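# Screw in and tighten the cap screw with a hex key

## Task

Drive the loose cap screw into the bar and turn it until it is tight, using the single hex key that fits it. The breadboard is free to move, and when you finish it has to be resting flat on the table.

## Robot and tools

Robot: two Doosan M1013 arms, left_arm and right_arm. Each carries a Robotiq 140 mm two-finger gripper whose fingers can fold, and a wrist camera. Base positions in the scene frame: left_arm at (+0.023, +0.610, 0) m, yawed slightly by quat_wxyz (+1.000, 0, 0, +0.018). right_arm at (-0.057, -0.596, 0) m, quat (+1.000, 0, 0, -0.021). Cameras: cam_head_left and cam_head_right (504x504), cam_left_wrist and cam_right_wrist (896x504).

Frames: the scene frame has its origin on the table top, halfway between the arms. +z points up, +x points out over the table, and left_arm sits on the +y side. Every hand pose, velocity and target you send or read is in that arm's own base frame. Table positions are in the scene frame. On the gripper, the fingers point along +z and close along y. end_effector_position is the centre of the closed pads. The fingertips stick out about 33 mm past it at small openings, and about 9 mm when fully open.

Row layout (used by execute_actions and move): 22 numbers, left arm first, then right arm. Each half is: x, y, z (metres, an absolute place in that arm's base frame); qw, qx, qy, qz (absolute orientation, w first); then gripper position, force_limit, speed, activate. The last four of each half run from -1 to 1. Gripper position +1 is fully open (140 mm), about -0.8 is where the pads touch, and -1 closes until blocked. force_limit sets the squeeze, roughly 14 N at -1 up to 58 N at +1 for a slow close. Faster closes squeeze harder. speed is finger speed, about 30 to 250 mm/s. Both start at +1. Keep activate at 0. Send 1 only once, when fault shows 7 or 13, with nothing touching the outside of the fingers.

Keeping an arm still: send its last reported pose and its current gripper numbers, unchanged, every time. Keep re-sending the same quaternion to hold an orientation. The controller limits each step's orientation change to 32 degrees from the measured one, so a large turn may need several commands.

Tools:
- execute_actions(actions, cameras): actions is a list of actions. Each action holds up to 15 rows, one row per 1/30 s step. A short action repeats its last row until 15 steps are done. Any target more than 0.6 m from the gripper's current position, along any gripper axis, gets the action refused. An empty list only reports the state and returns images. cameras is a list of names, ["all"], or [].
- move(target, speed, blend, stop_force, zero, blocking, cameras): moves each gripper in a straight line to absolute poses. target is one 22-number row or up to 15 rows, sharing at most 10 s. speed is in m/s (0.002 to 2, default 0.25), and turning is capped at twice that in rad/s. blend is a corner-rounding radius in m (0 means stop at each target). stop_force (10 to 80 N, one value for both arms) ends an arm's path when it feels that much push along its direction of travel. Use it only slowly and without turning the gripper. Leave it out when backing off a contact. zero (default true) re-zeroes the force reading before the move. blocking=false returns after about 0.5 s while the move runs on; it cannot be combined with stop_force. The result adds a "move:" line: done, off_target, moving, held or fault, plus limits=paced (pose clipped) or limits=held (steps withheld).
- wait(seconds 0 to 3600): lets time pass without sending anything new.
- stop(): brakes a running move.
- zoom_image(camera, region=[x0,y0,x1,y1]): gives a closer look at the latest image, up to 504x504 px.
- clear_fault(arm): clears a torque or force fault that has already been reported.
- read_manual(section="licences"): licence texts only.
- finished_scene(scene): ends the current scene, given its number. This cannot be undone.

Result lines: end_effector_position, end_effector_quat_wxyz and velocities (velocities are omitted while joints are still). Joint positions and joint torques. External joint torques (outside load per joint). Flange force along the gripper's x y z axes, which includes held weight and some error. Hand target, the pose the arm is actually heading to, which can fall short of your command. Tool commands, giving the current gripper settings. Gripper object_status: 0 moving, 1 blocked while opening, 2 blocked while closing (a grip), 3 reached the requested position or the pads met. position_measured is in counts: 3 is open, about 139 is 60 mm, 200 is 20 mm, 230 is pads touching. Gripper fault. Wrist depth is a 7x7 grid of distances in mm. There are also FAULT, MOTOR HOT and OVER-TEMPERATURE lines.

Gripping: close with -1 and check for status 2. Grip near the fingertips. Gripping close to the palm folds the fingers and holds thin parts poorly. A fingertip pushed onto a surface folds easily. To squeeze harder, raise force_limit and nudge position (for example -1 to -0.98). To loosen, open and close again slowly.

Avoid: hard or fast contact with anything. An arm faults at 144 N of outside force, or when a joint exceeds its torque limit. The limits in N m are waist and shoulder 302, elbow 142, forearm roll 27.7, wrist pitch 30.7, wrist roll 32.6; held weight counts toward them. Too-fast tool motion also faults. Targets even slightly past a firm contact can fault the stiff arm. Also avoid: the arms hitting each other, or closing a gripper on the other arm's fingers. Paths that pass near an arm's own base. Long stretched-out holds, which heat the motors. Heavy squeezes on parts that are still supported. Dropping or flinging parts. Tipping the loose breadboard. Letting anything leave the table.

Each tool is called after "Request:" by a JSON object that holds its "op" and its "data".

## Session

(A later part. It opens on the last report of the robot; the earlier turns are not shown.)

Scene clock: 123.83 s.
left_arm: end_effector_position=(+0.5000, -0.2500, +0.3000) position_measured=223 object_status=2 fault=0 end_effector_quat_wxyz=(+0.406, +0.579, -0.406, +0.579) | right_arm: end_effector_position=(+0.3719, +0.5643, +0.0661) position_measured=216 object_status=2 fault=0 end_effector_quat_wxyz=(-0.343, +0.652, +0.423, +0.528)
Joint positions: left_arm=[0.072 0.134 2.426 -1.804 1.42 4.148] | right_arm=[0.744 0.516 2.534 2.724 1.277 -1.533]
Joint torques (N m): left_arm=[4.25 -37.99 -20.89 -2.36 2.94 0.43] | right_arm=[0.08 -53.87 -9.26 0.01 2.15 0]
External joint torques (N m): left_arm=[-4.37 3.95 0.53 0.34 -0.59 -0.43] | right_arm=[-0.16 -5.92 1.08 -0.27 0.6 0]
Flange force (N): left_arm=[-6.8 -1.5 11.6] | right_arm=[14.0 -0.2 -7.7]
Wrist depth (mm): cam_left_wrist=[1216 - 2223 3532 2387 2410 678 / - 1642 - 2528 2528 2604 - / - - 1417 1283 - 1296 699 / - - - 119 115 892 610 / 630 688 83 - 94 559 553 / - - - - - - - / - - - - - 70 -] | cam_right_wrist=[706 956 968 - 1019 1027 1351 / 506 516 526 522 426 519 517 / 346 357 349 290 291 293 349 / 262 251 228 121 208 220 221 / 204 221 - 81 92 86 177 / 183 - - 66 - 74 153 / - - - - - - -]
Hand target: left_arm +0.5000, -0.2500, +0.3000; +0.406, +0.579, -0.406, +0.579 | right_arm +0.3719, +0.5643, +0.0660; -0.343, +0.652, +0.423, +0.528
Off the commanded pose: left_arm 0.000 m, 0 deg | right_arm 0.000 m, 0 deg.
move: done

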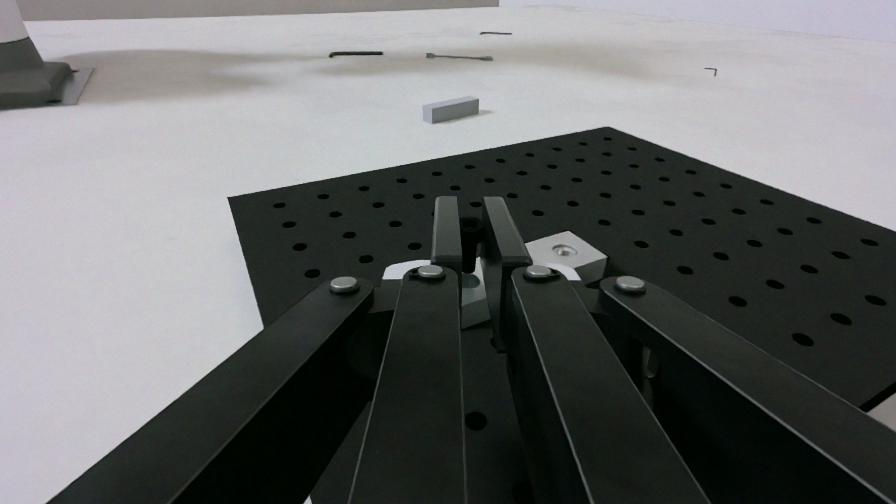

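Request:
{"op": "move", "data": {"target": [[0.50,-0.25,0.30,0.4056,0.5792,-0.4056,0.5792,-1,-0.1,-1,0, 0.3703,0.5632,0.066,-0.3427,0.6518,0.4232,0.5278,-1,-1,-1,0],[0.50,-0.25,0.30,0.4056,0.5792,-0.4056,0.5792,-1,-0.1,-1,0, 0.3703,0.5632,0.063,-0.3427,0.6518,0.4232,0.5278,-1,-1,-1,0]], "speed": 0.03, "cameras": ["cam_right_wrist"]}}

Request:
{"op": "zoom_image", "data": {"camera": "cam_right_wrist", "region": [420, 200, 520, 360]}}

Scene clock: 129.57 s.
left_arm: end_effector_position=(+0.5000, -0.2500, +0.3000) position_measured=223 object_status=2 fault=0 end_effector_quat_wxyz=(+0.406, +0.579, -0.406, +0.579) | right_arm: end_effector_position=(+0.3703, +0.5632, +0.0630) position_measured=216 object_status=2 fault=0 end_effector_quat_wxyz=(-0.343, +0.652, +0.423, +0.528)
Joint positions: left_arm=[0.072 0.134 2.426 -1.804 1.42 4.148] | right_arm=[0.744 0.524 2.537 2.726 1.287 -1.537]
Joint torques (N m): left_arm=[4.55 -37.78 -20.82 -2.37 2.93 0.42] | right_arm=[-0.09 -56.01 -8.37 0.06 2.19 0.04]
External joint torques (N m): left_arm=[-4.65 3.73 0.46 0.35 -0.58 -0.42] | right_arm=[0.06 -3.96 0.77 -0.29 0.55 -0.04]
Flange force (N): left_arm=[-6.4 -1.2 12.2] | right_arm=[9.1 -0.3 -5.2]
Wrist depth (mm): cam_left_wrist=[1111 - - 2553 2578 2455 614 / 1141 - - 3264 2865 - 693 / - - 1432 1448 - 728 728 / - - 969 119 - - 620 / - - 83 - 94 - 535 / 552 - - - - - 568 / - - - - - 70 -] | cam_right_wrist=[789 960 826 660 - - - / 515 467 507 489 514 463 472 / 320 342 280 281 283 283 325 / 258 258 223 122 202 213 213 / 208 215 - 81 92 86 172 / 180 - - 66 - 74 148 / - - - - - - -]
Hand target: left_arm +0.5000, -0.2500, +0.3000; +0.406, +0.579, -0.406, +0.579 | right_arm +0.3703, +0.5632, +0.0630; -0.343, +0.652, +0.423, +0.528
Off the commanded pose: left_arm 0.000 m, 0 deg | right_arm 0.000 m, 0 deg.
move: done

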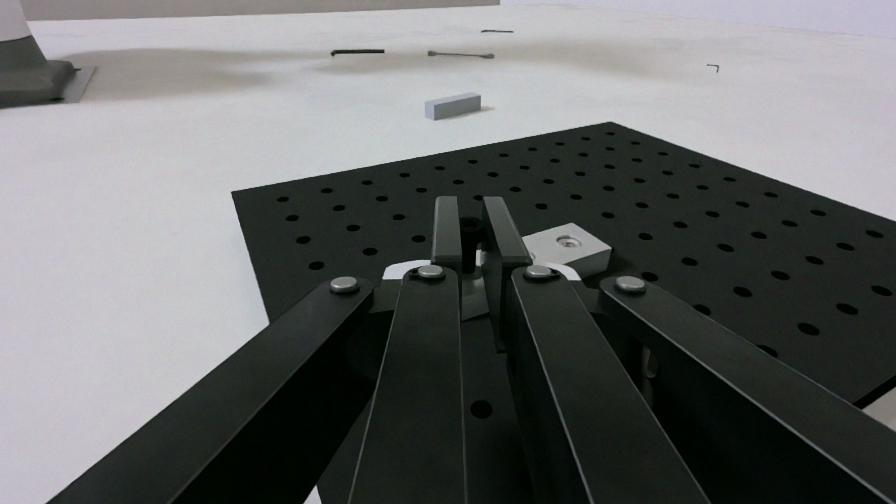

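Scaled by 3.150 from the camera's image (finer frame: 1280x720).

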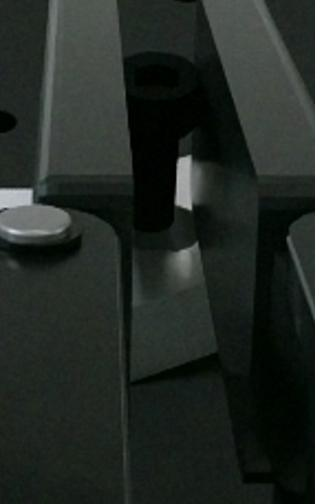

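Request:
{"op": "move", "data": {"target": [0.50,-0.25,0.30,0.4056,0.5792,-0.4056,0.5792,-1,-0.1,-1,0, 0.3703,0.5632,0.0593,-0.3427,0.6518,0.4232,0.5278,-1,-1,-1,0], "speed": 0.01, "stop_force": 10, "cameras": ["cam_right_wrist"]}}

Request:
{"op": "zoom_image", "data": {"camera": "cam_right_wrist", "region": [420, 200, 520, 360]}}

Scene clock: 138.07 s.
left_arm: end_effector_position=(+0.5000, -0.2500, +0.3000) position_measured=223 object_status=2 fault=0 end_effector_quat_wxyz=(+0.406, +0.579, -0.406, +0.579) | right_arm: end_effector_position=(+0.3703, +0.5632, +0.0593) position_measured=216 object_status=2 fault=0 end_effector_quat_wxyz=(-0.343, +0.652, +0.423, +0.528)
Joint positions: left_arm=[0.072 0.134 2.426 -1.804 1.42 4.148] | right_arm=[0.744 0.534 2.536 2.727 1.297 -1.542]
Joint torques (N m): left_arm=[4.36 -37.99 -20.88 -2.37 2.9 0.41] | right_arm=[-0.42 -55.52 -8.56 0.06 2.2 -0.01]
External joint torques (N m): left_arm=[-4.22 3.8 0.5 0.35 -0.56 -0.41] | right_arm=[0.35 -5.3 1.24 -0.26 0.56 0.01]
Flange force (N): left_arm=[-6.6 -1.5 11.1] | right_arm=[12.7 -1.4 -6.6]
Wrist depth (mm): cam_left_wrist=[- - - 3581 2528 2030 648 / - - - 2455 2578 2930 688 / - - 1563 167 - 732 673 / 801 984 973 113 - - 621 / 670 732 83 - 94 563 558 / 565 - - - - - 559 / - - - - - 70 -] | cam_right_wrist=[685 792 924 719 - - - / 485 489 493 489 498 412 433 / 331 334 273 272 272 272 336 / 251 251 216 122 194 207 207 / 202 211 - 81 92 86 166 / 174 - - 69 - 74 144 / - - - - - - -]
Hand target: left_arm +0.5000, -0.2500, +0.3000; +0.406, +0.579, -0.406, +0.579 | right_arm +0.3703, +0.5632, +0.0593; -0.343, +0.652, +0.423, +0.528
Off the commanded pose: left_arm 0.000 m, 0 deg | right_arm 0.000 m, 0 deg.
move: done

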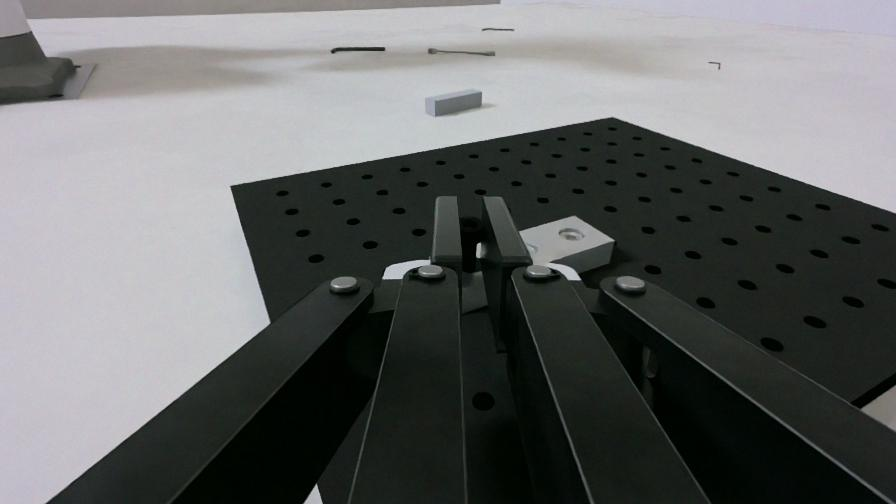

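Scaled by 3.150 from the camera's image (finer frame: 1280x720).

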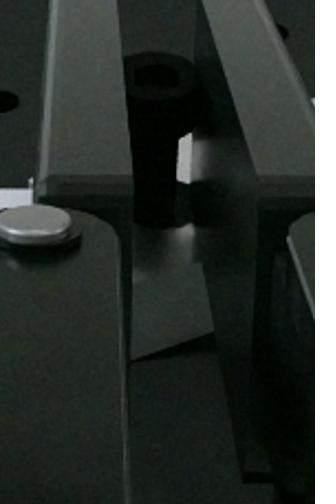

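Request:
{"op": "move", "data": {"target": [[0.50,-0.25,0.30,0.4056,0.5792,-0.4056,0.5792,-1,-0.1,-1,0, 0.3703,0.5632,0.0593,-0.3427,0.6518,0.4232,0.5278,-0.2,-1,-1,0],[0.50,-0.25,0.30,0.4056,0.5792,-0.4056,0.5792,-1,-0.1,-1,0, 0.3703,0.5632,0.0594,-0.3427,0.6518,0.4232,0.5278,-0.2,-1,-1,0],[0.50,-0.25,0.30,0.4056,0.5792,-0.4056,0.5792,-1,-0.1,-1,0, 0.339,0.4935,0.095,-0.3427,0.6518,0.4232,0.5278,-0.2,-1,-1,0]], "speed": 0.12, "cameras": ["cam_right_wrist"]}}

Request:
{"op": "move", "data": {"target": [[0.50,-0.25,0.30,0.4056,0.5792,-0.4056,0.5792,-1,-0.1,-1,0, 0.38,0.42,0.25,-0.1638,0.8,0.5194,0.2522,-0.2,-1,-1,0],[0.50,-0.25,0.30,0.4056,0.5792,-0.4056,0.5792,-1,-0.1,-1,0, 0.42,0.45,0.25,0,0.8387,0.5446,0,-0.2,-1,-1,0],[0.50,-0.25,0.30,0.4056,0.5792,-0.4056,0.5792,-1,-0.1,-1,0, 0.375,0.56,0.16,0,0.8387,0.5446,0,-0.2,-1,-1,0]], "speed": 0.35, "blend": [0.05,0.05,0], "cameras": ["cam_right_wrist"]}}

Request:
{"op": "zoom_image", "data": {"camera": "cam_right_wrist", "region": [370, 60, 570, 260]}}

Scene clock: 151.00 s.
left_arm: end_effector_position=(+0.5000, -0.2500, +0.3000) position_measured=223 object_status=2 fault=0 end_effector_quat_wxyz=(+0.406, +0.579, -0.406, +0.579) | right_arm: end_effector_position=(+0.3390, +0.4935, +0.0950) position_measured=154 object_status=3 fault=0 end_effector_quat_wxyz=(-0.343, +0.652, +0.423, +0.528)
Joint positions: left_arm=[0.072 0.134 2.426 -1.804 1.42 4.148] | right_arm=[0.639 0.407 2.667 2.62 1.303 -1.537]
Joint torques (N m): left_arm=[4.2 -37.88 -20.88 -2.37 2.93 0.47] | right_arm=[-0.51 -44.45 -8.6 0.13 2.1 0.07]
External joint torques (N m): left_arm=[-4.03 3.69 0.5 0.35 -0.59 -0.47] | right_arm=[0.49 -4.34 1.08 -0.3 0.64 -0.07]
Flange force (N): left_arm=[-6.2 -1.5 10.6] | right_arm=[12.3 -2.0 -5.9]
Wrist depth (mm): cam_left_wrist=[1424 1322 - 2528 2528 2204 - / - 1553 - 2365 2387 - 754 / - - - - - 806 718 / - 905 - 119 851 - 618 / - - 83 - 94 557 663 / - - - - - - - / - - - - - 70 -] | cam_right_wrist=[578 2281 1516 - 1036 1036 - / 561 561 568 558 626 634 573 / 415 418 421 359 365 425 428 / 315 318 284 257 137 274 294 / 263 81 91 218 117 88 258 / - 69 65 182 195 - 70 / - 72 - 178 183 - -]
Hand target: left_arm +0.5000, -0.2500, +0.3000; +0.406, +0.579, -0.406, +0.579 | right_arm +0.3390, +0.4935, +0.0950; -0.343, +0.652, +0.423, +0.528
Off the commanded pose: left_arm 0.000 m, 0 deg | right_arm 0.000 m, 0 deg.
move: done

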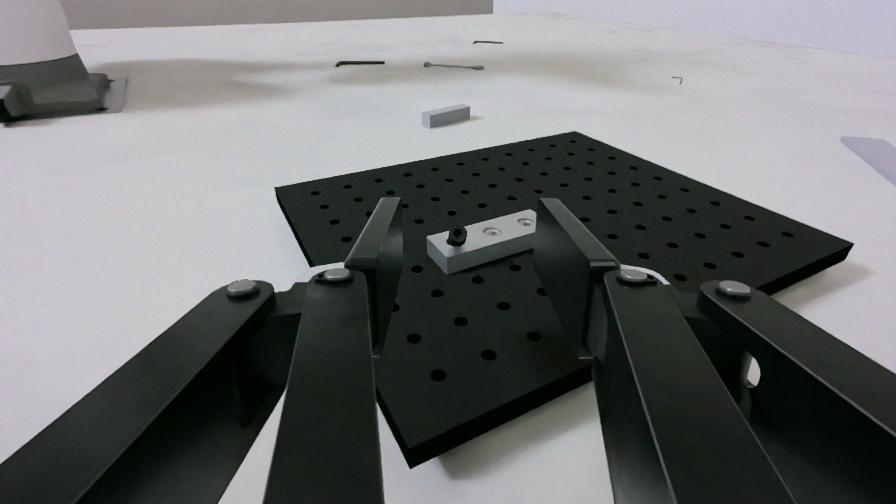

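Scene clock: 153.90 s.
left_arm: end_effector_position=(+0.5000, -0.2500, +0.3000) position_measured=223 object_status=2 fault=0 end_effector_quat_wxyz=(+0.406, +0.579, -0.406, +0.579) | right_arm: end_effector_position=(+0.3750, +0.5600, +0.1601) position_measured=154 object_status=3 fault=0 end_effector_quat_wxyz=(+0.000, +0.839, +0.545, +0.000)
Joint positions: left_arm=[0.072 0.134 2.426 -1.804 1.42 4.148] | right_arm=[0.929 0.287 1.757 0 1.098 1.348]
Joint torques (N m): left_arm=[4.4 -37.94 -21.05 -2.36 2.91 0.46] | right_arm=[0 -61.73 -37.24 4.07 -0.62 0.03]
External joint torques (N m): left_arm=[-4.39 3.83 0.66 0.34 -0.57 -0.46] | right_arm=[0.02 -5.44 -0.43 -0.19 0.57 -0.03]
Flange force (N): left_arm=[-6.6 -1.2 11.5] | right_arm=[-6.7 -1.2 -5.5]
Wrist depth (mm): cam_left_wrist=[1336 - - 2686 2553 2528 383 / - 1622 - 2658 2528 2223 407 / - - - - 1707 476 437 / - 988 934 113 125 821 854 / - 724 83 - 94 - 708 / 559 - - - - - - / - - - - - 70 -] | cam_right_wrist=[263 264 242 242 241 242 244 / 276 278 259 245 255 256 257 / 292 295 289 270 270 274 295 / 307 312 134 285 137 312 314 / - 81 91 326 117 88 326 / - 69 65 360 - - 70 / - 72 - 381 - - -]
Hand target: left_arm +0.5000, -0.2500, +0.3000; +0.406, +0.579, -0.406, +0.579 | right_arm +0.3750, +0.5600, +0.1600; +0.000, +0.839, +0.545, +0.000
Off the commanded pose: left_arm 0.000 m, 0 deg | right_arm 0.000 m, 0 deg.
move: done

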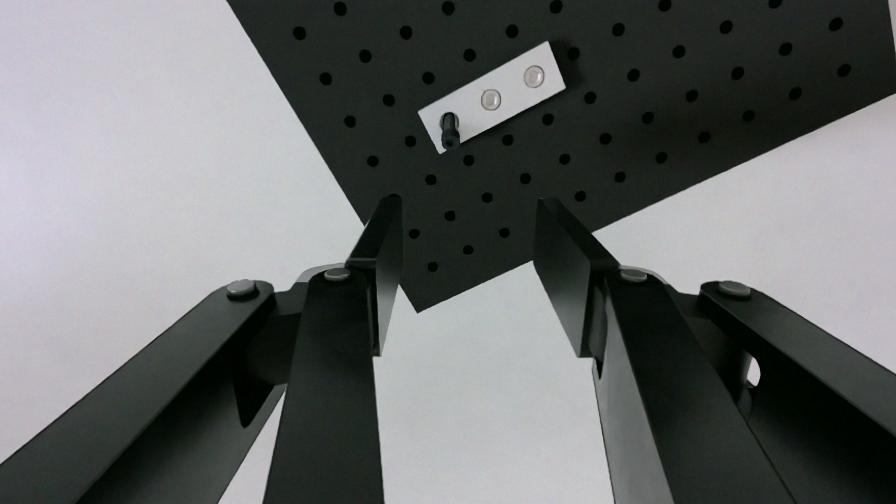

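Scaled by 2.520 from the camera's image (finer frame: 1280x720).

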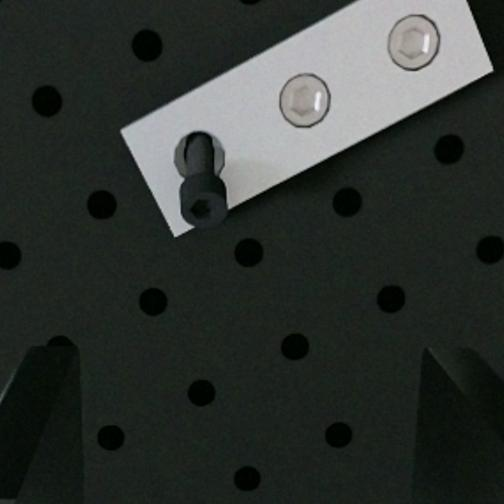

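Request:
{"op": "move", "data": {"target": [[0.50,-0.25,0.30,0.4056,0.5792,-0.4056,0.5792,-1,-0.1,-1,0, 0.3821,0.5931,0.14,0,0.2588,0.9659,0,-0.2,-1,-1,0],[0.50,-0.25,0.30,0.4056,0.5792,-0.4056,0.5792,-1,-0.1,-1,0, 0.3821,0.5931,0.12,0,-0.5373,0.8434,0,-0.2,-1,-1,0],[0.50,-0.25,0.30,0.4056,0.5792,-0.4056,0.5792,-1,-0.1,-1,0, 0.3821,0.5931,0.11,0,-0.9863,0.1650,0,-0.2,-1,-1,0]], "speed": 0.6, "blend": [0.03,0.03,0], "cameras": ["cam_right_wrist"]}}

Request:
{"op": "zoom_image", "data": {"camera": "cam_right_wrist", "region": [400, 130, 560, 290]}}

Scene clock: 171.03 s.
left_arm: end_effector_position=(+0.5000, -0.2500, +0.3000) position_measured=223 object_status=2 fault=0 end_effector_quat_wxyz=(+0.406, +0.579, -0.406, +0.579) | right_arm: end_effector_position=(+0.3820, +0.5931, +0.1100) position_measured=154 object_status=3 fault=0 end_effector_quat_wxyz=(+0.000, +0.986, -0.165, +0.000)
Joint positions: left_arm=[0.072 0.134 2.426 -1.804 1.42 4.148] | right_arm=[0.95 0.372 1.739 0 1.03 -3.431]
Joint torques (N m): left_arm=[4.3 -37.81 -20.71 -2.35 2.92 0.48] | right_arm=[0.01 -68.55 -35.85 3.99 -0.55 0.03]
External joint torques (N m): left_arm=[-4.41 3.77 0.34 0.33 -0.57 -0.48] | right_arm=[-0.15 -5.83 -0.61 -0.3 0.52 -0.03]
Flange force (N): left_arm=[-6.2 -1.6 11.7] | right_arm=[-1.3 6.5 -6.3]
Wrist depth (mm): cam_left_wrist=[- - - 2714 2528 2553 358 / 1246 - 2387 2833 2631 2432 379 / - 1394 1999 1663 1473 - 397 / - 962 973 113 927 837 413 / 680 710 83 - 94 708 706 / 559 - - - - - - / - - - - - 70 -] | cam_right_wrist=[195 195 196 195 197 220 222 / 208 205 205 202 206 233 232 / 241 217 217 213 218 242 245 / 255 230 224 230 137 258 261 / 267 81 91 248 117 88 270 / - 69 65 291 - - 69 / - 72 - 312 - - -]
Hand target: left_arm +0.5000, -0.2500, +0.3000; +0.406, +0.579, -0.406, +0.579 | right_arm +0.3821, +0.5931, +0.1100; +0.000, +0.986, -0.165, +0.000
Off the commanded pose: left_arm 0.000 m, 0 deg | right_arm 0.000 m, 0 deg.
move: done

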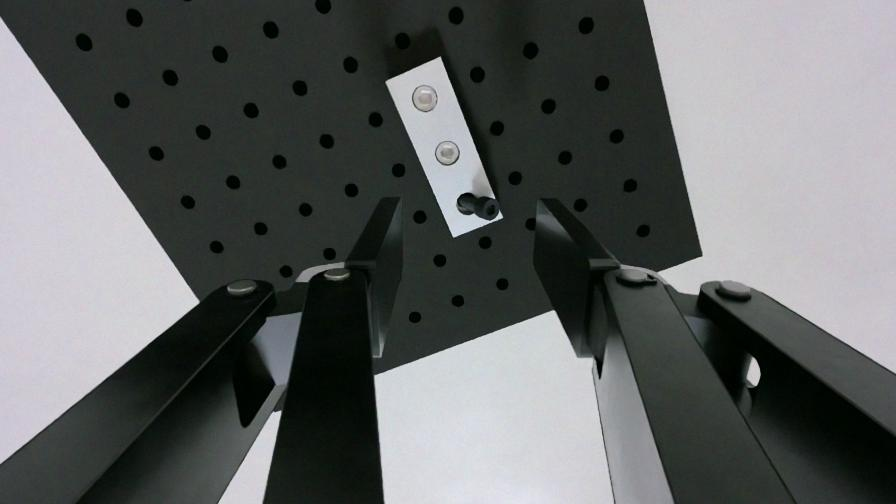

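Scaled by 3.150 from the camera's image (finer frame: 1280x720).

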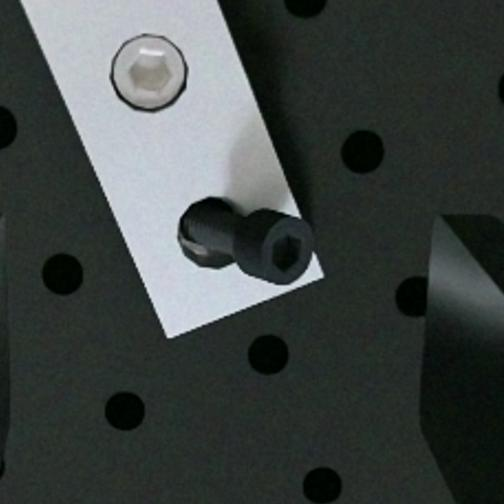

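Request:
{"op": "move", "data": {"target": [[0.50,-0.25,0.30,0.4056,0.5792,-0.4056,0.5792,-1,-0.1,-1,0, 0.3830,0.5919,0.074,0,-0.9863,0.1650,0,-0.2,-1,-1,0],[0.50,-0.25,0.30,0.4056,0.5792,-0.4056,0.5792,-1,-0.1,-1,0, 0.3830,0.5919,0.074,0,-0.9863,0.1650,0,-1,-1,-1,0]], "speed": 0.06, "cameras": ["cam_right_wrist"]}}

Request:
{"op": "zoom_image", "data": {"camera": "cam_right_wrist", "region": [410, 180, 530, 300]}}

Scene clock: 185.20 s.
left_arm: end_effector_position=(+0.5000, -0.2500, +0.3000) position_measured=223 object_status=2 fault=0 end_effector_quat_wxyz=(+0.406, +0.579, -0.406, +0.579) | right_arm: end_effector_position=(+0.3830, +0.5919, +0.0740) position_measured=216 object_status=2 fault=0 end_effector_quat_wxyz=(+0.000, +0.986, -0.165, +0.000)
Joint positions: left_arm=[0.072 0.134 2.426 -1.804 1.42 4.148] | right_arm=[0.948 0.403 1.769 0 0.969 -3.433]
Joint torques (N m): left_arm=[4.25 -37.59 -20.84 -2.36 2.93 0.43] | right_arm=[0.19 -70.69 -34.85 3.92 -0.59 0.01]
External joint torques (N m): left_arm=[-4.38 3.54 0.39 0.33 -0.58 -0.44] | right_arm=[-0.25 -4.78 -0.08 -0.37 0.56 -0.01]
Flange force (N): left_arm=[-5.9 -1.2 11.6] | right_arm=[-1.1 5.9 -5.4]
Wrist depth (mm): cam_left_wrist=[- - - 2714 2578 2185 357 / 1283 - 1939 3183 2553 2930 385 / 1136 1499 1364 1289 - - 398 / - 938 - 114 114 - 419 / 678 - 83 - 94 704 710 / - - - - - - - / - - - - - 70 -] | cam_right_wrist=[163 163 163 164 164 185 189 / 171 171 172 165 173 177 198 / 180 181 181 173 182 185 209 / 214 192 192 122 189 196 222 / 229 200 - 81 92 86 235 / 241 - - 66 - 74 244 / - - - - - - -]
Hand target: left_arm +0.5000, -0.2500, +0.3000; +0.406, +0.579, -0.406, +0.579 | right_arm +0.3830, +0.5919, +0.0740; +0.000, +0.986, -0.165, +0.000
Off the commanded pose: left_arm 0.000 m, 0 deg | right_arm 0.000 m, 0 deg.
move: done

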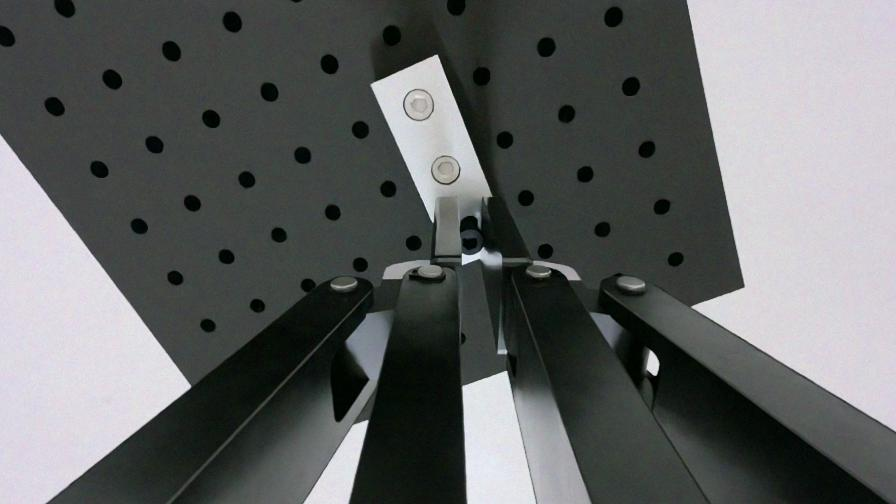

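Scaled by 4.200 from the camera's image (finer frame: 1280x720).

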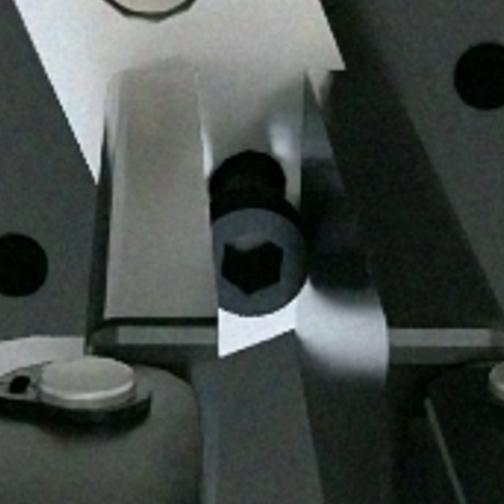

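Request:
{"op": "move", "data": {"target": [[0.50,-0.25,0.30,0.4056,0.5792,-0.4056,0.5792,-1,-0.1,-1,0, 0.3830,0.5919,0.0734,0,-0.9863,0.1650,0,-1,-1,-1,0],[0.50,-0.25,0.30,0.4056,0.5792,-0.4056,0.5792,-1,-0.1,-1,0, 0.3830,0.5919,0.0730,0,0.3502,-0.9367,0,-1,-1,-1,0],[0.50,-0.25,0.30,0.4056,0.5792,-0.4056,0.5792,-1,-0.1,-1,0, 0.3830,0.5919,0.0727,0,0.6361,0.7716,0,-1,-1,-1,0]], "speed": [0.02,0.4,0.4], "blend": [0,0.05,0], "cameras": ["cam_right_wrist"]}}

Request:
{"op": "zoom_image", "data": {"camera": "cam_right_wrist", "region": [410, 180, 530, 300]}}

Scene clock: 196.97 s.
left_arm: end_effector_position=(+0.5000, -0.2500, +0.3000) position_measured=223 object_status=2 fault=0 end_effector_quat_wxyz=(+0.406, +0.579, -0.406, +0.579) | right_arm: end_effector_position=(+0.3830, +0.5918, +0.0726) position_measured=216 object_status=2 fault=0 end_effector_quat_wxyz=(+0.000, +0.636, +0.772, +0.000)
Joint positions: left_arm=[0.072 0.134 2.426 -1.804 1.42 4.148] | right_arm=[0.947 0.404 1.77 0 0.967 0.756]
Joint torques (N m): left_arm=[4.27 -37.79 -20.77 -2.38 2.92 0.43] | right_arm=[0.16 -68.89 -33.74 4.14 -0.61 -0.1]
External joint torques (N m): left_arm=[-4.24 3.67 0.33 0.36 -0.58 -0.43] | right_arm=[-0.04 -7.14 -1.16 -0.53 0.57 0.1]
Flange force (N): left_arm=[-6.1 -1.6 11.2] | right_arm=[-4.9 -4.8 -8.5]
Wrist depth (mm): cam_left_wrist=[- - - 2686 2604 2323 347 / - 1707 2387 2833 2714 2631 375 / - - 1432 1517 1322 1336 401 / - 988 1035 119 1057 466 434 / 664 - 83 - 94 456 477 / 536 - - - - - - / - - - - - 70 -] | cam_right_wrist=[185 185 163 162 161 162 162 / 195 196 172 170 171 171 171 / 206 205 180 178 178 181 181 / 218 218 191 122 177 191 191 / 232 229 - 81 92 86 203 / 243 - - 65 - 74 212 / - - - - - - -]
Hand target: left_arm +0.5000, -0.2500, +0.3000; +0.406, +0.579, -0.406, +0.579 | right_arm +0.3830, +0.5919, +0.0727; +0.000, +0.636, +0.772, +0.000
Off the commanded pose: left_arm 0.000 m, 0 deg | right_arm 0.000 m, 0 deg.
move: done

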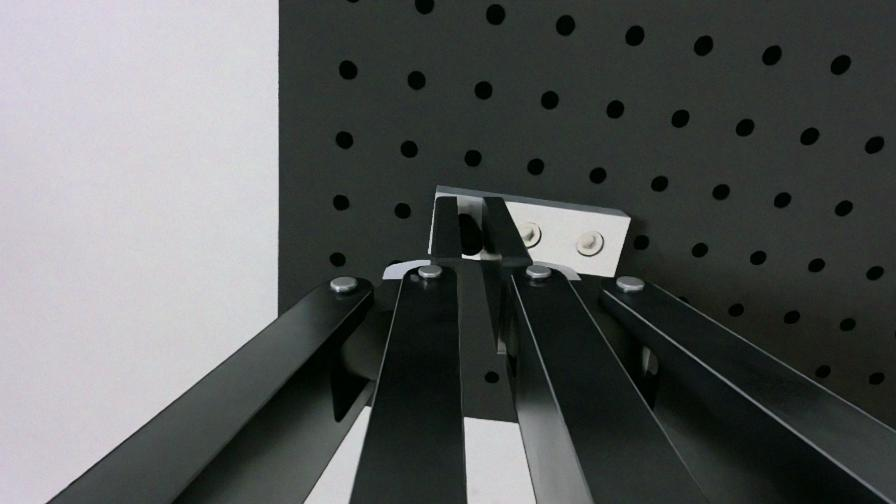

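Scaled by 4.200 from the camera's image (finer frame: 1280x720).

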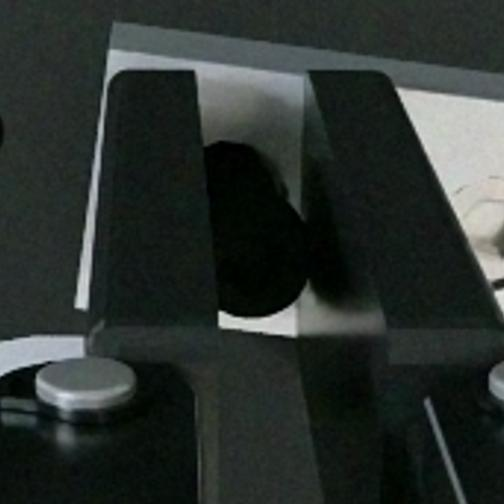

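Request:
{"op": "move", "data": {"target": [[0.50,-0.25,0.30,0.4056,0.5792,-0.4056,0.5792,-1,-0.1,-1,0, 0.3830,0.5919,0.0723,0,-0.9863,0.1650,0,-1,-1,-1,0],[0.50,-0.25,0.30,0.4056,0.5792,-0.4056,0.5792,-1,-0.1,-1,0, 0.3830,0.5919,0.0719,0,0.3502,-0.9367,0,-1,-1,-1,0]], "speed": [0.4,0.4], "blend": [0.05,0], "cameras": ["cam_right_wrist"]}}

Request:
{"op": "zoom_image", "data": {"camera": "cam_right_wrist", "region": [410, 180, 530, 300]}}

Scene clock: 207.93 s.
left_arm: end_effector_position=(+0.5000, -0.2500, +0.3000) position_measured=223 object_status=2 fault=0 end_effector_quat_wxyz=(+0.406, +0.579, -0.406, +0.579) | right_arm: end_effector_position=(+0.3830, +0.5918, +0.0718) position_measured=216 object_status=2 fault=0 end_effector_quat_wxyz=(+0.000, -0.350, +0.937, +0.000)
Joint positions: left_arm=[0.072 0.134 2.426 -1.804 1.42 4.148] | right_arm=[0.947 0.405 1.771 0 0.966 4.944]
Joint torques (N m): left_arm=[4.38 -37.83 -20.94 -2.35 2.9 0.4] | right_arm=[-0.78 -70.97 -34.64 3.92 -0.53 0.08]
External joint torques (N m): left_arm=[-4.52 3.78 0.56 0.33 -0.55 -0.4] | right_arm=[0.57 -4.81 -0.29 -0.33 0.55 -0.08]
Flange force (N): left_arm=[-6.6 -1.2 11.9] | right_arm=[5.5 -0.9 -5.6]
Wrist depth (mm): cam_left_wrist=[- - 1983 2930 2686 - 355 / - - - 2365 2658 - 379 / - - - - - - 399 / - - - 114 1011 470 430 / 686 - 83 - 94 494 452 / - - - - - - - / - - - - - 70 -] | cam_right_wrist=[185 185 163 162 182 184 184 / 195 194 171 171 170 192 194 / 206 184 180 178 179 181 205 / 218 192 190 121 188 190 212 / 224 200 - 81 92 86 226 / 215 - - 65 - 74 238 / - - - - - - -]
Hand target: left_arm +0.5000, -0.2500, +0.3000; +0.406, +0.579, -0.406, +0.579 | right_arm +0.3830, +0.5919, +0.0719; +0.000, -0.350, +0.937, +0.000
Off the commanded pose: left_arm 0.000 m, 0 deg | right_arm 0.000 m, 0 deg.
move: done

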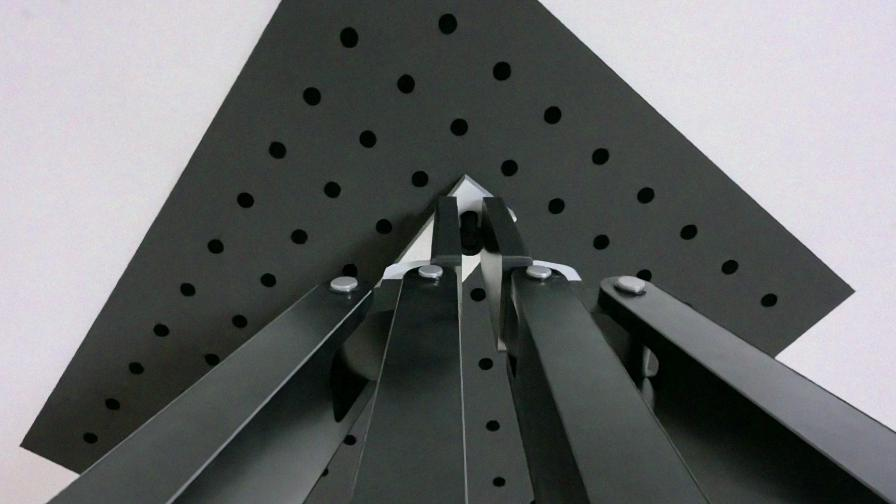

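Scaled by 4.200 from the camera's image (finer frame: 1280x720).

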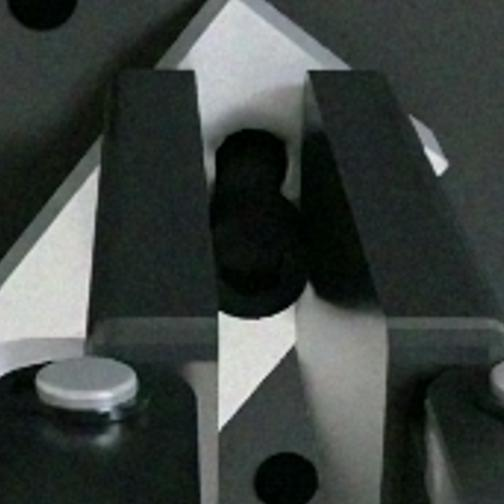

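Request:
{"op": "move", "data": {"target": [[0.50,-0.25,0.30,0.4056,0.5792,-0.4056,0.5792,-1,-0.1,-1,0, 0.3830,0.5919,0.0719,0,0.3502,-0.9367,0,-0.2,-1,-1,0],[0.50,-0.25,0.30,0.4056,0.5792,-0.4056,0.5792,-1,-0.1,-1,0, 0.3830,0.5919,0.0720,0,0.3502,-0.9367,0,-0.2,-1,-1,0],[0.50,-0.25,0.30,0.4056,0.5792,-0.4056,0.5792,-1,-0.1,-1,0, 0.3830,0.5919,0.11,0,0.3502,-0.9367,0,-0.2,-1,-1,0]], "speed": 0.08, "cameras": ["cam_right_wrist"]}}

Request:
{"op": "zoom_image", "data": {"camera": "cam_right_wrist", "region": [400, 130, 560, 290]}}

Request:
{"op": "move", "data": {"target": [[0.50,-0.25,0.30,0.4056,0.5792,-0.4056,0.5792,-1,-0.1,-1,0, 0.39,0.60,0.16,0,0.9848,-0.1736,0,-0.2,-1,-1,0],[0.50,-0.25,0.30,0.4056,0.5792,-0.4056,0.5792,-1,-0.1,-1,0, 0.42,0.65,0.25,0,0.6428,0.7660,0,-0.2,-1,-1,0],[0.49,-0.30,0.29,0.4056,0.5792,-0.4056,0.5792,-1,-0.1,-1,0, 0.46,0.70,0.34,0,-0.3420,0.9397,0,-0.2,-1,-1,0],[0.47,-0.38,0.26,0.4056,0.5792,-0.4056,0.5792,-1,-0.1,-1,0, 0.50,0.75,0.39,0,-0.9848,0.1736,0,-0.2,-1,-1,0],[0.46,-0.42,0.25,0.4056,0.5792,-0.4056,0.5792,-1,-0.1,-1,0, 0.534,0.796,0.36,0,-0.9772,-0.2122,0,-0.2,-1,-1,0]], "speed": 0.7, "blend": [0.05,0.05,0.05,0.05,0], "cameras": ["cam_left_wrist","cam_right_wrist"]}}

Request:
{"op": "zoom_image", "data": {"camera": "cam_right_wrist", "region": [340, 100, 600, 300]}}

Scene clock: 225.43 s.
left_arm: end_effector_position=(+0.5000, -0.2500, +0.3000) position_measured=223 object_status=2 fault=0 end_effector_quat_wxyz=(+0.406, +0.579, -0.406, +0.579) | right_arm: end_effector_position=(+0.3830, +0.5919, +0.1100) position_measured=154 object_status=3 fault=0 end_effector_quat_wxyz=(+0.000, -0.350, +0.937, +0.000)
Joint positions: left_arm=[0.072 0.134 2.426 -1.804 1.42 4.148] | right_arm=[0.948 0.371 1.74 0 1.03 4.944]
Joint torques (N m): left_arm=[4.04 -37.92 -20.94 -2.39 2.89 0.43] | right_arm=[-0.19 -69.24 -35.84 4.05 -0.53 0.05]
External joint torques (N m): left_arm=[-4.16 3.86 0.55 0.37 -0.54 -0.43] | right_arm=[0.01 -4.7 -0.37 -0.32 0.57 -0.05]
Flange force (N): left_arm=[-6.7 -1.6 10.9] | right_arm=[5.2 -1.6 -5.2]
Wrist depth (mm): cam_left_wrist=[- 1582 - 2479 2149 2204 359 / - - - 158 2772 2365 380 / - - 1315 169 - 1343 402 / 868 948 - 119 - 843 424 / 689 - 83 - 94 504 423 / - - - - - - - / - - - - - 70 -] | cam_right_wrist=[219 219 198 196 215 216 219 / 230 231 207 207 206 231 230 / 244 238 218 214 219 222 244 / 258 234 225 224 137 231 259 / 272 81 91 245 117 88 267 / - 69 65 261 - - 70 / - 72 - 282 - - -]
Hand target: left_arm +0.5000, -0.2500, +0.3000; +0.406, +0.579, -0.406, +0.579 | right_arm +0.3830, +0.5919, +0.1100; +0.000, -0.350, +0.937, +0.000
Off the commanded pose: left_arm 0.000 m, 0 deg | right_arm 0.000 m, 0 deg.
move: done

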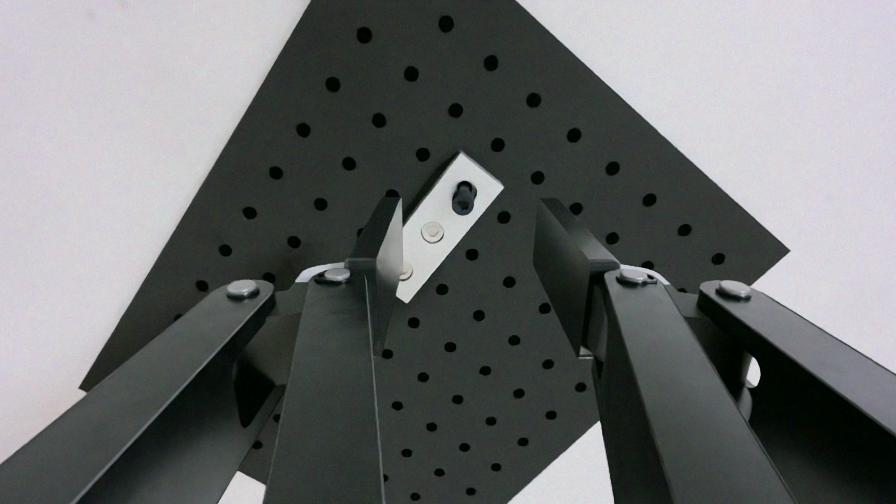

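Scaled by 3.150 from the camera's image (finer frame: 1280x720).

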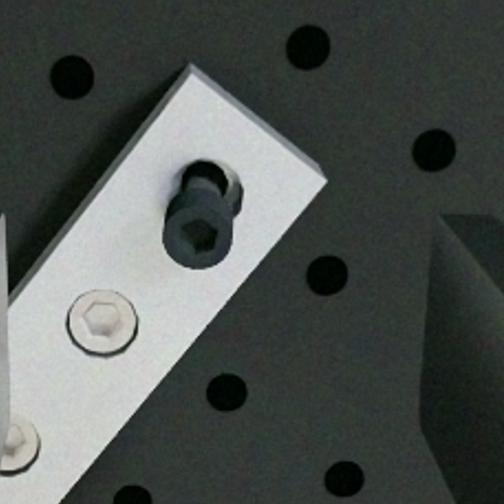

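Scene clock: 232.47 s.
left_arm: end_effector_position=(+0.4600, -0.4200, +0.2500) position_measured=223 object_status=2 fault=0 end_effector_quat_wxyz=(+0.406, +0.579, -0.406, +0.579) | right_arm: end_effector_position=(+0.5340, +0.7960, +0.3600) position_measured=154 object_status=3 fault=0 end_effector_quat_wxyz=(+0.000, +0.977, +0.212, +0.000)
Joint positions: left_arm=[-0.396 0.21 2.504 -2.269 1.286 4.39] | right_arm=[0.944 0.708 0.739 0 1.695 -4.196]
Joint torques (N m): left_arm=[4.25 -41.62 -16.81 -2.3 3.22 0.44] | right_arm=[0.07 -103.55 -41.37 4.6 -0.66 0]
External joint torques (N m): left_arm=[-4.16 3.7 0.57 0.3 -0.59 -0.45] | right_arm=[0.31 -7.07 -0.93 -0.27 0.61 0]
Flange force (N): left_arm=[-7.0 4.5 10.2] | right_arm=[-10.3 6.0 -1.3]
Wrist depth (mm): cam_left_wrist=[1364 - - 2432 2410 1939 - / 1350 1448 - 3305 2432 2149 2131 / 1432 - 1448 - 1401 - - / - 857 - 114 114 - - / - - 83 - 94 - - / - - - - - - - / - - - - - 70 -] | cam_right_wrist=[446 443 442 448 445 448 439 / 458 228 450 467 464 470 476 / 228 237 238 464 472 481 497 / 242 249 133 508 137 482 527 / 542 81 91 535 117 88 550 / - 69 65 538 - - 70 / - 72 - 628 - - -]
Hand target: left_arm +0.4600, -0.4200, +0.2500; +0.406, +0.579, -0.406, +0.579 | right_arm +0.5340, +0.7960, +0.3600; +0.000, +0.977, +0.212, +0.000
Off the commanded pose: left_arm 0.000 m, 0 deg | right_arm 0.000 m, 0 deg.
move: done

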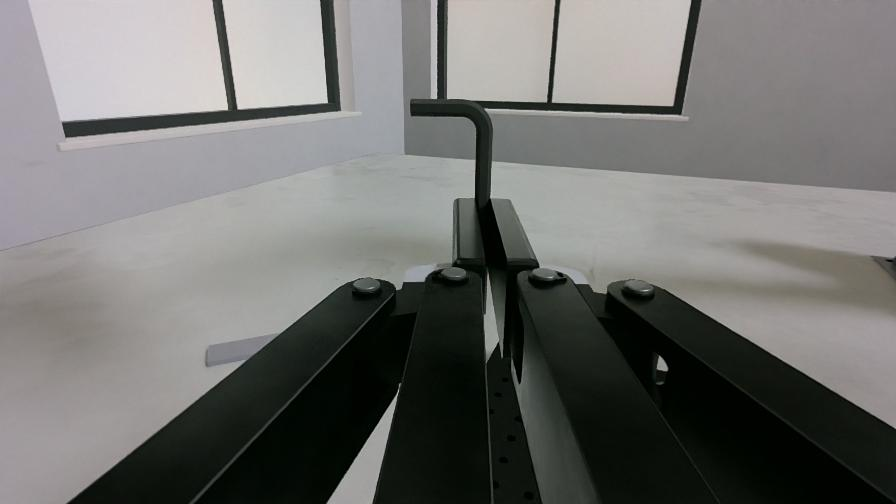

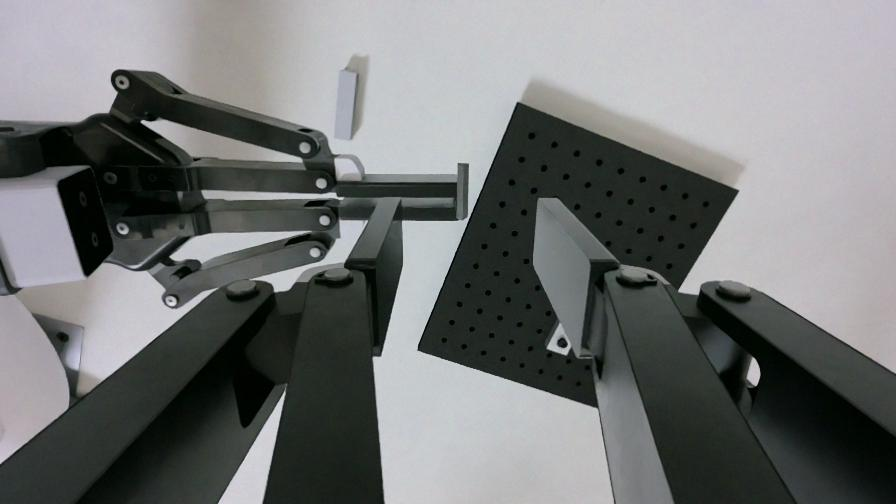

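Scaled by 1.938 from the camera's image (finer frame: 1280x720).

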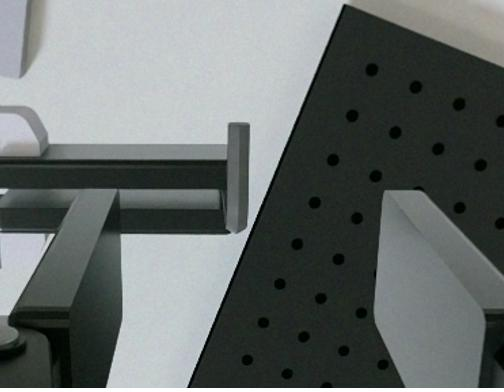

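Request:
{"op": "move", "data": {"target": [[0.46,-0.42,0.25,0.4056,0.5792,-0.4056,0.5792,-1,-0.1,-1,0, 0.48,0.72,0.34,0,0.8829,0.4695,0,-0.2,-1,-1,0],[0.46,-0.42,0.25,0.4056,0.5792,-0.4056,0.5792,-1,-0.1,-1,0, 0.380,0.590,0.115,0,0.6626,0.7490,0,-0.2,-1,-1,0]], "speed": 0.4, "blend": [0.05,0], "cameras": ["cam_right_wrist","cam_left_wrist"]}}

Request:
{"op": "zoom_image", "data": {"camera": "cam_right_wrist", "region": [400, 130, 560, 290]}}

Scene clock: 248.20 s.
left_arm: end_effector_position=(+0.4600, -0.4200, +0.2500) position_measured=223 object_status=2 fault=0 end_effector_quat_wxyz=(+0.406, +0.579, -0.406, +0.579) | right_arm: end_effector_position=(+0.3800, +0.5901, +0.1150) position_measured=154 object_status=3 fault=0 end_effector_quat_wxyz=(+0.000, +0.663, +0.749, +0.000)
Joint positions: left_arm=[-0.396 0.21 2.504 -2.269 1.286 4.39] | right_arm=[0.95 0.362 1.743 0 1.036 -5.456]
Joint torques (N m): left_arm=[4.15 -41.63 -16.69 -2.34 3.22 0.46] | right_arm=[0.84 -68.69 -35.97 4.05 -0.61 0.02]
External joint torques (N m): left_arm=[-4.34 3.82 0.34 0.34 -0.58 -0.46] | right_arm=[-0.76 -4.77 -0.58 -0.28 0.56 -0.02]
Flange force (N): left_arm=[-7.2 4.2 10.8] | right_arm=[-4.7 -2.5 -5.4]
Wrist depth (mm): cam_left_wrist=[- 1742 2014 2167 2455 2302 243 / 1409 2223 - 3183 2387 2113 253 / 1258 - - 1102 - 297 278 / - - - 119 781 323 293 / - - 83 - 94 313 298 / - - - - - - - / - - - - - 70 -] | cam_right_wrist=[225 220 204 201 201 201 201 / 235 233 232 211 211 211 211 / 248 247 244 218 217 223 224 / 263 263 230 235 137 237 237 / 277 81 91 252 117 88 246 / - 69 65 301 - - 69 / - 72 - 320 - - -]
Hand target: left_arm +0.4600, -0.4200, +0.2500; +0.406, +0.579, -0.406, +0.579 | right_arm +0.3800, +0.5900, +0.1150; +0.000, +0.663, +0.749, +0.000
Off the commanded pose: left_arm 0.000 m, 0 deg | right_arm 0.000 m, 0 deg.
move: done
Images, in order (width x height): cam_left_wrist 896x504, cam_right_wrist 896x504.

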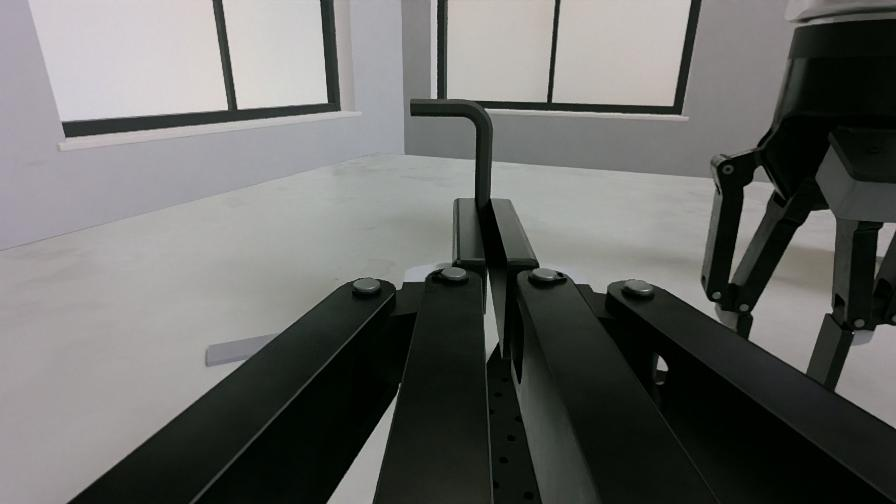

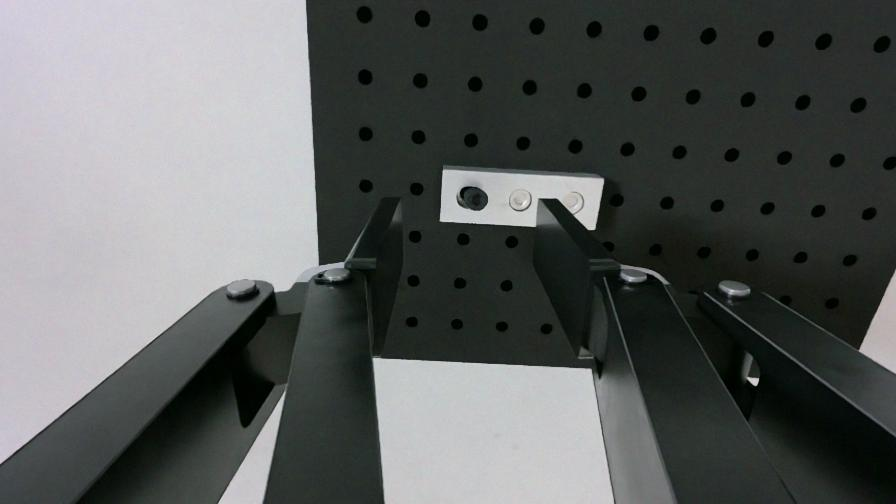

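Scaled by 3.150 from the camera's image (finer frame: 1280x720).

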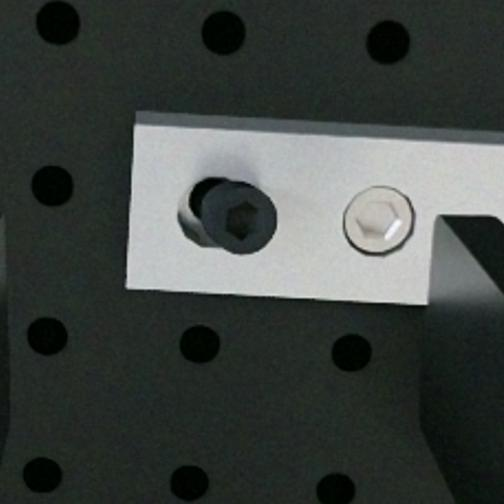

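Request:
{"op": "move", "data": {"target": [[0.46,-0.42,0.25,0.4056,0.5792,-0.4056,0.5792,-1,-0.1,-1,0, 0.381,0.5897,0.10,0,0.5150,0.8572,0,-0.2,-1,-1,0],[0.46,-0.42,0.25,0.4056,0.5792,-0.4056,0.5792,-1,-0.1,-1,0, 0.381,0.5897,0.0735,0,0.5150,0.8572,0,-0.2,-1,-1,0],[0.46,-0.42,0.25,0.4056,0.5792,-0.4056,0.5792,-1,-0.1,-1,0, 0.381,0.5897,0.0735,0,0.5150,0.8572,0,-1,-1,-1,0]], "speed": [0.2,0.08,0.08], "cameras": ["cam_right_wrist"]}}

Request:
{"op": "zoom_image", "data": {"camera": "cam_right_wrist", "region": [410, 180, 530, 300]}}

Scene clock: 263.73 s.
left_arm: end_effector_position=(+0.4600, -0.4200, +0.2500) position_measured=223 object_status=2 fault=0 end_effector_quat_wxyz=(+0.406, +0.579, -0.406, +0.579) | right_arm: end_effector_position=(+0.3810, +0.5897, +0.0735) position_measured=216 object_status=2 fault=0 end_effector_quat_wxyz=(+0.000, +0.515, +0.857, +0.000)
Joint positions: left_arm=[-0.396 0.21 2.504 -2.269 1.286 4.39] | right_arm=[0.948 0.4 1.775 0 0.966 -5.824]
Joint torques (N m): left_arm=[4.29 -41.63 -16.68 -2.28 3.2 0.45] | right_arm=[0.12 -69.65 -33.67 4.08 -0.21 0.04]
External joint torques (N m): left_arm=[-4.22 3.72 0.38 0.29 -0.57 -0.45] | right_arm=[-0.08 -5.96 -1.18 -0.47 0.18 -0.04]
Flange force (N): left_arm=[-7.0 4.3 10.6] | right_arm=[-2.8 -4.7 -6.8]
Wrist depth (mm): cam_left_wrist=[- 1803 - 2772 2432 2578 239 / - - 2631 2479 2302 - 250 / - 1685 2302 1074 - - 265 / - 829 871 119 109 313 292 / - 564 83 - 94 318 313 / 477 - - - - - - / - - - - - 70 -] | cam_right_wrist=[186 186 182 163 162 162 163 / 196 195 175 172 171 171 172 / 208 207 183 180 180 181 181 / 219 222 192 122 179 192 191 / 233 231 - 81 92 86 204 / 244 - - 66 - 74 212 / - - - - - - -]
Hand target: left_arm +0.4600, -0.4200, +0.2500; +0.406, +0.579, -0.406, +0.579 | right_arm +0.3810, +0.5897, +0.0735; +0.000, +0.515, +0.857, +0.000
Off the commanded pose: left_arm 0.000 m, 0 deg | right_arm 0.000 m, 0 deg.
move: done

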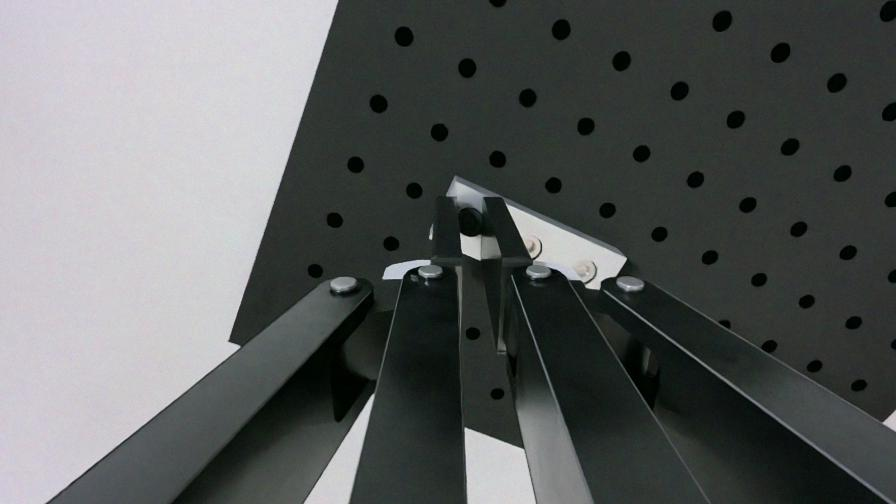

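Scaled by 4.200 from the camera's image (finer frame: 1280x720).

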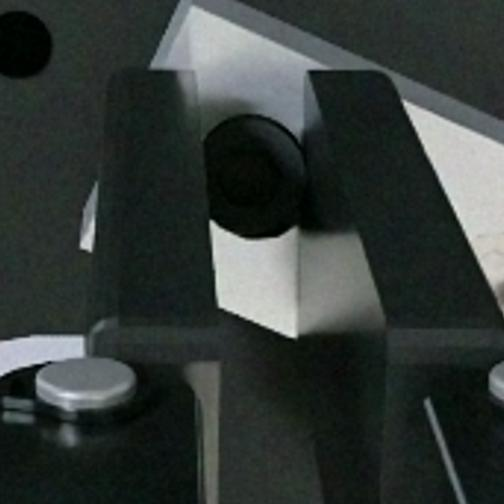

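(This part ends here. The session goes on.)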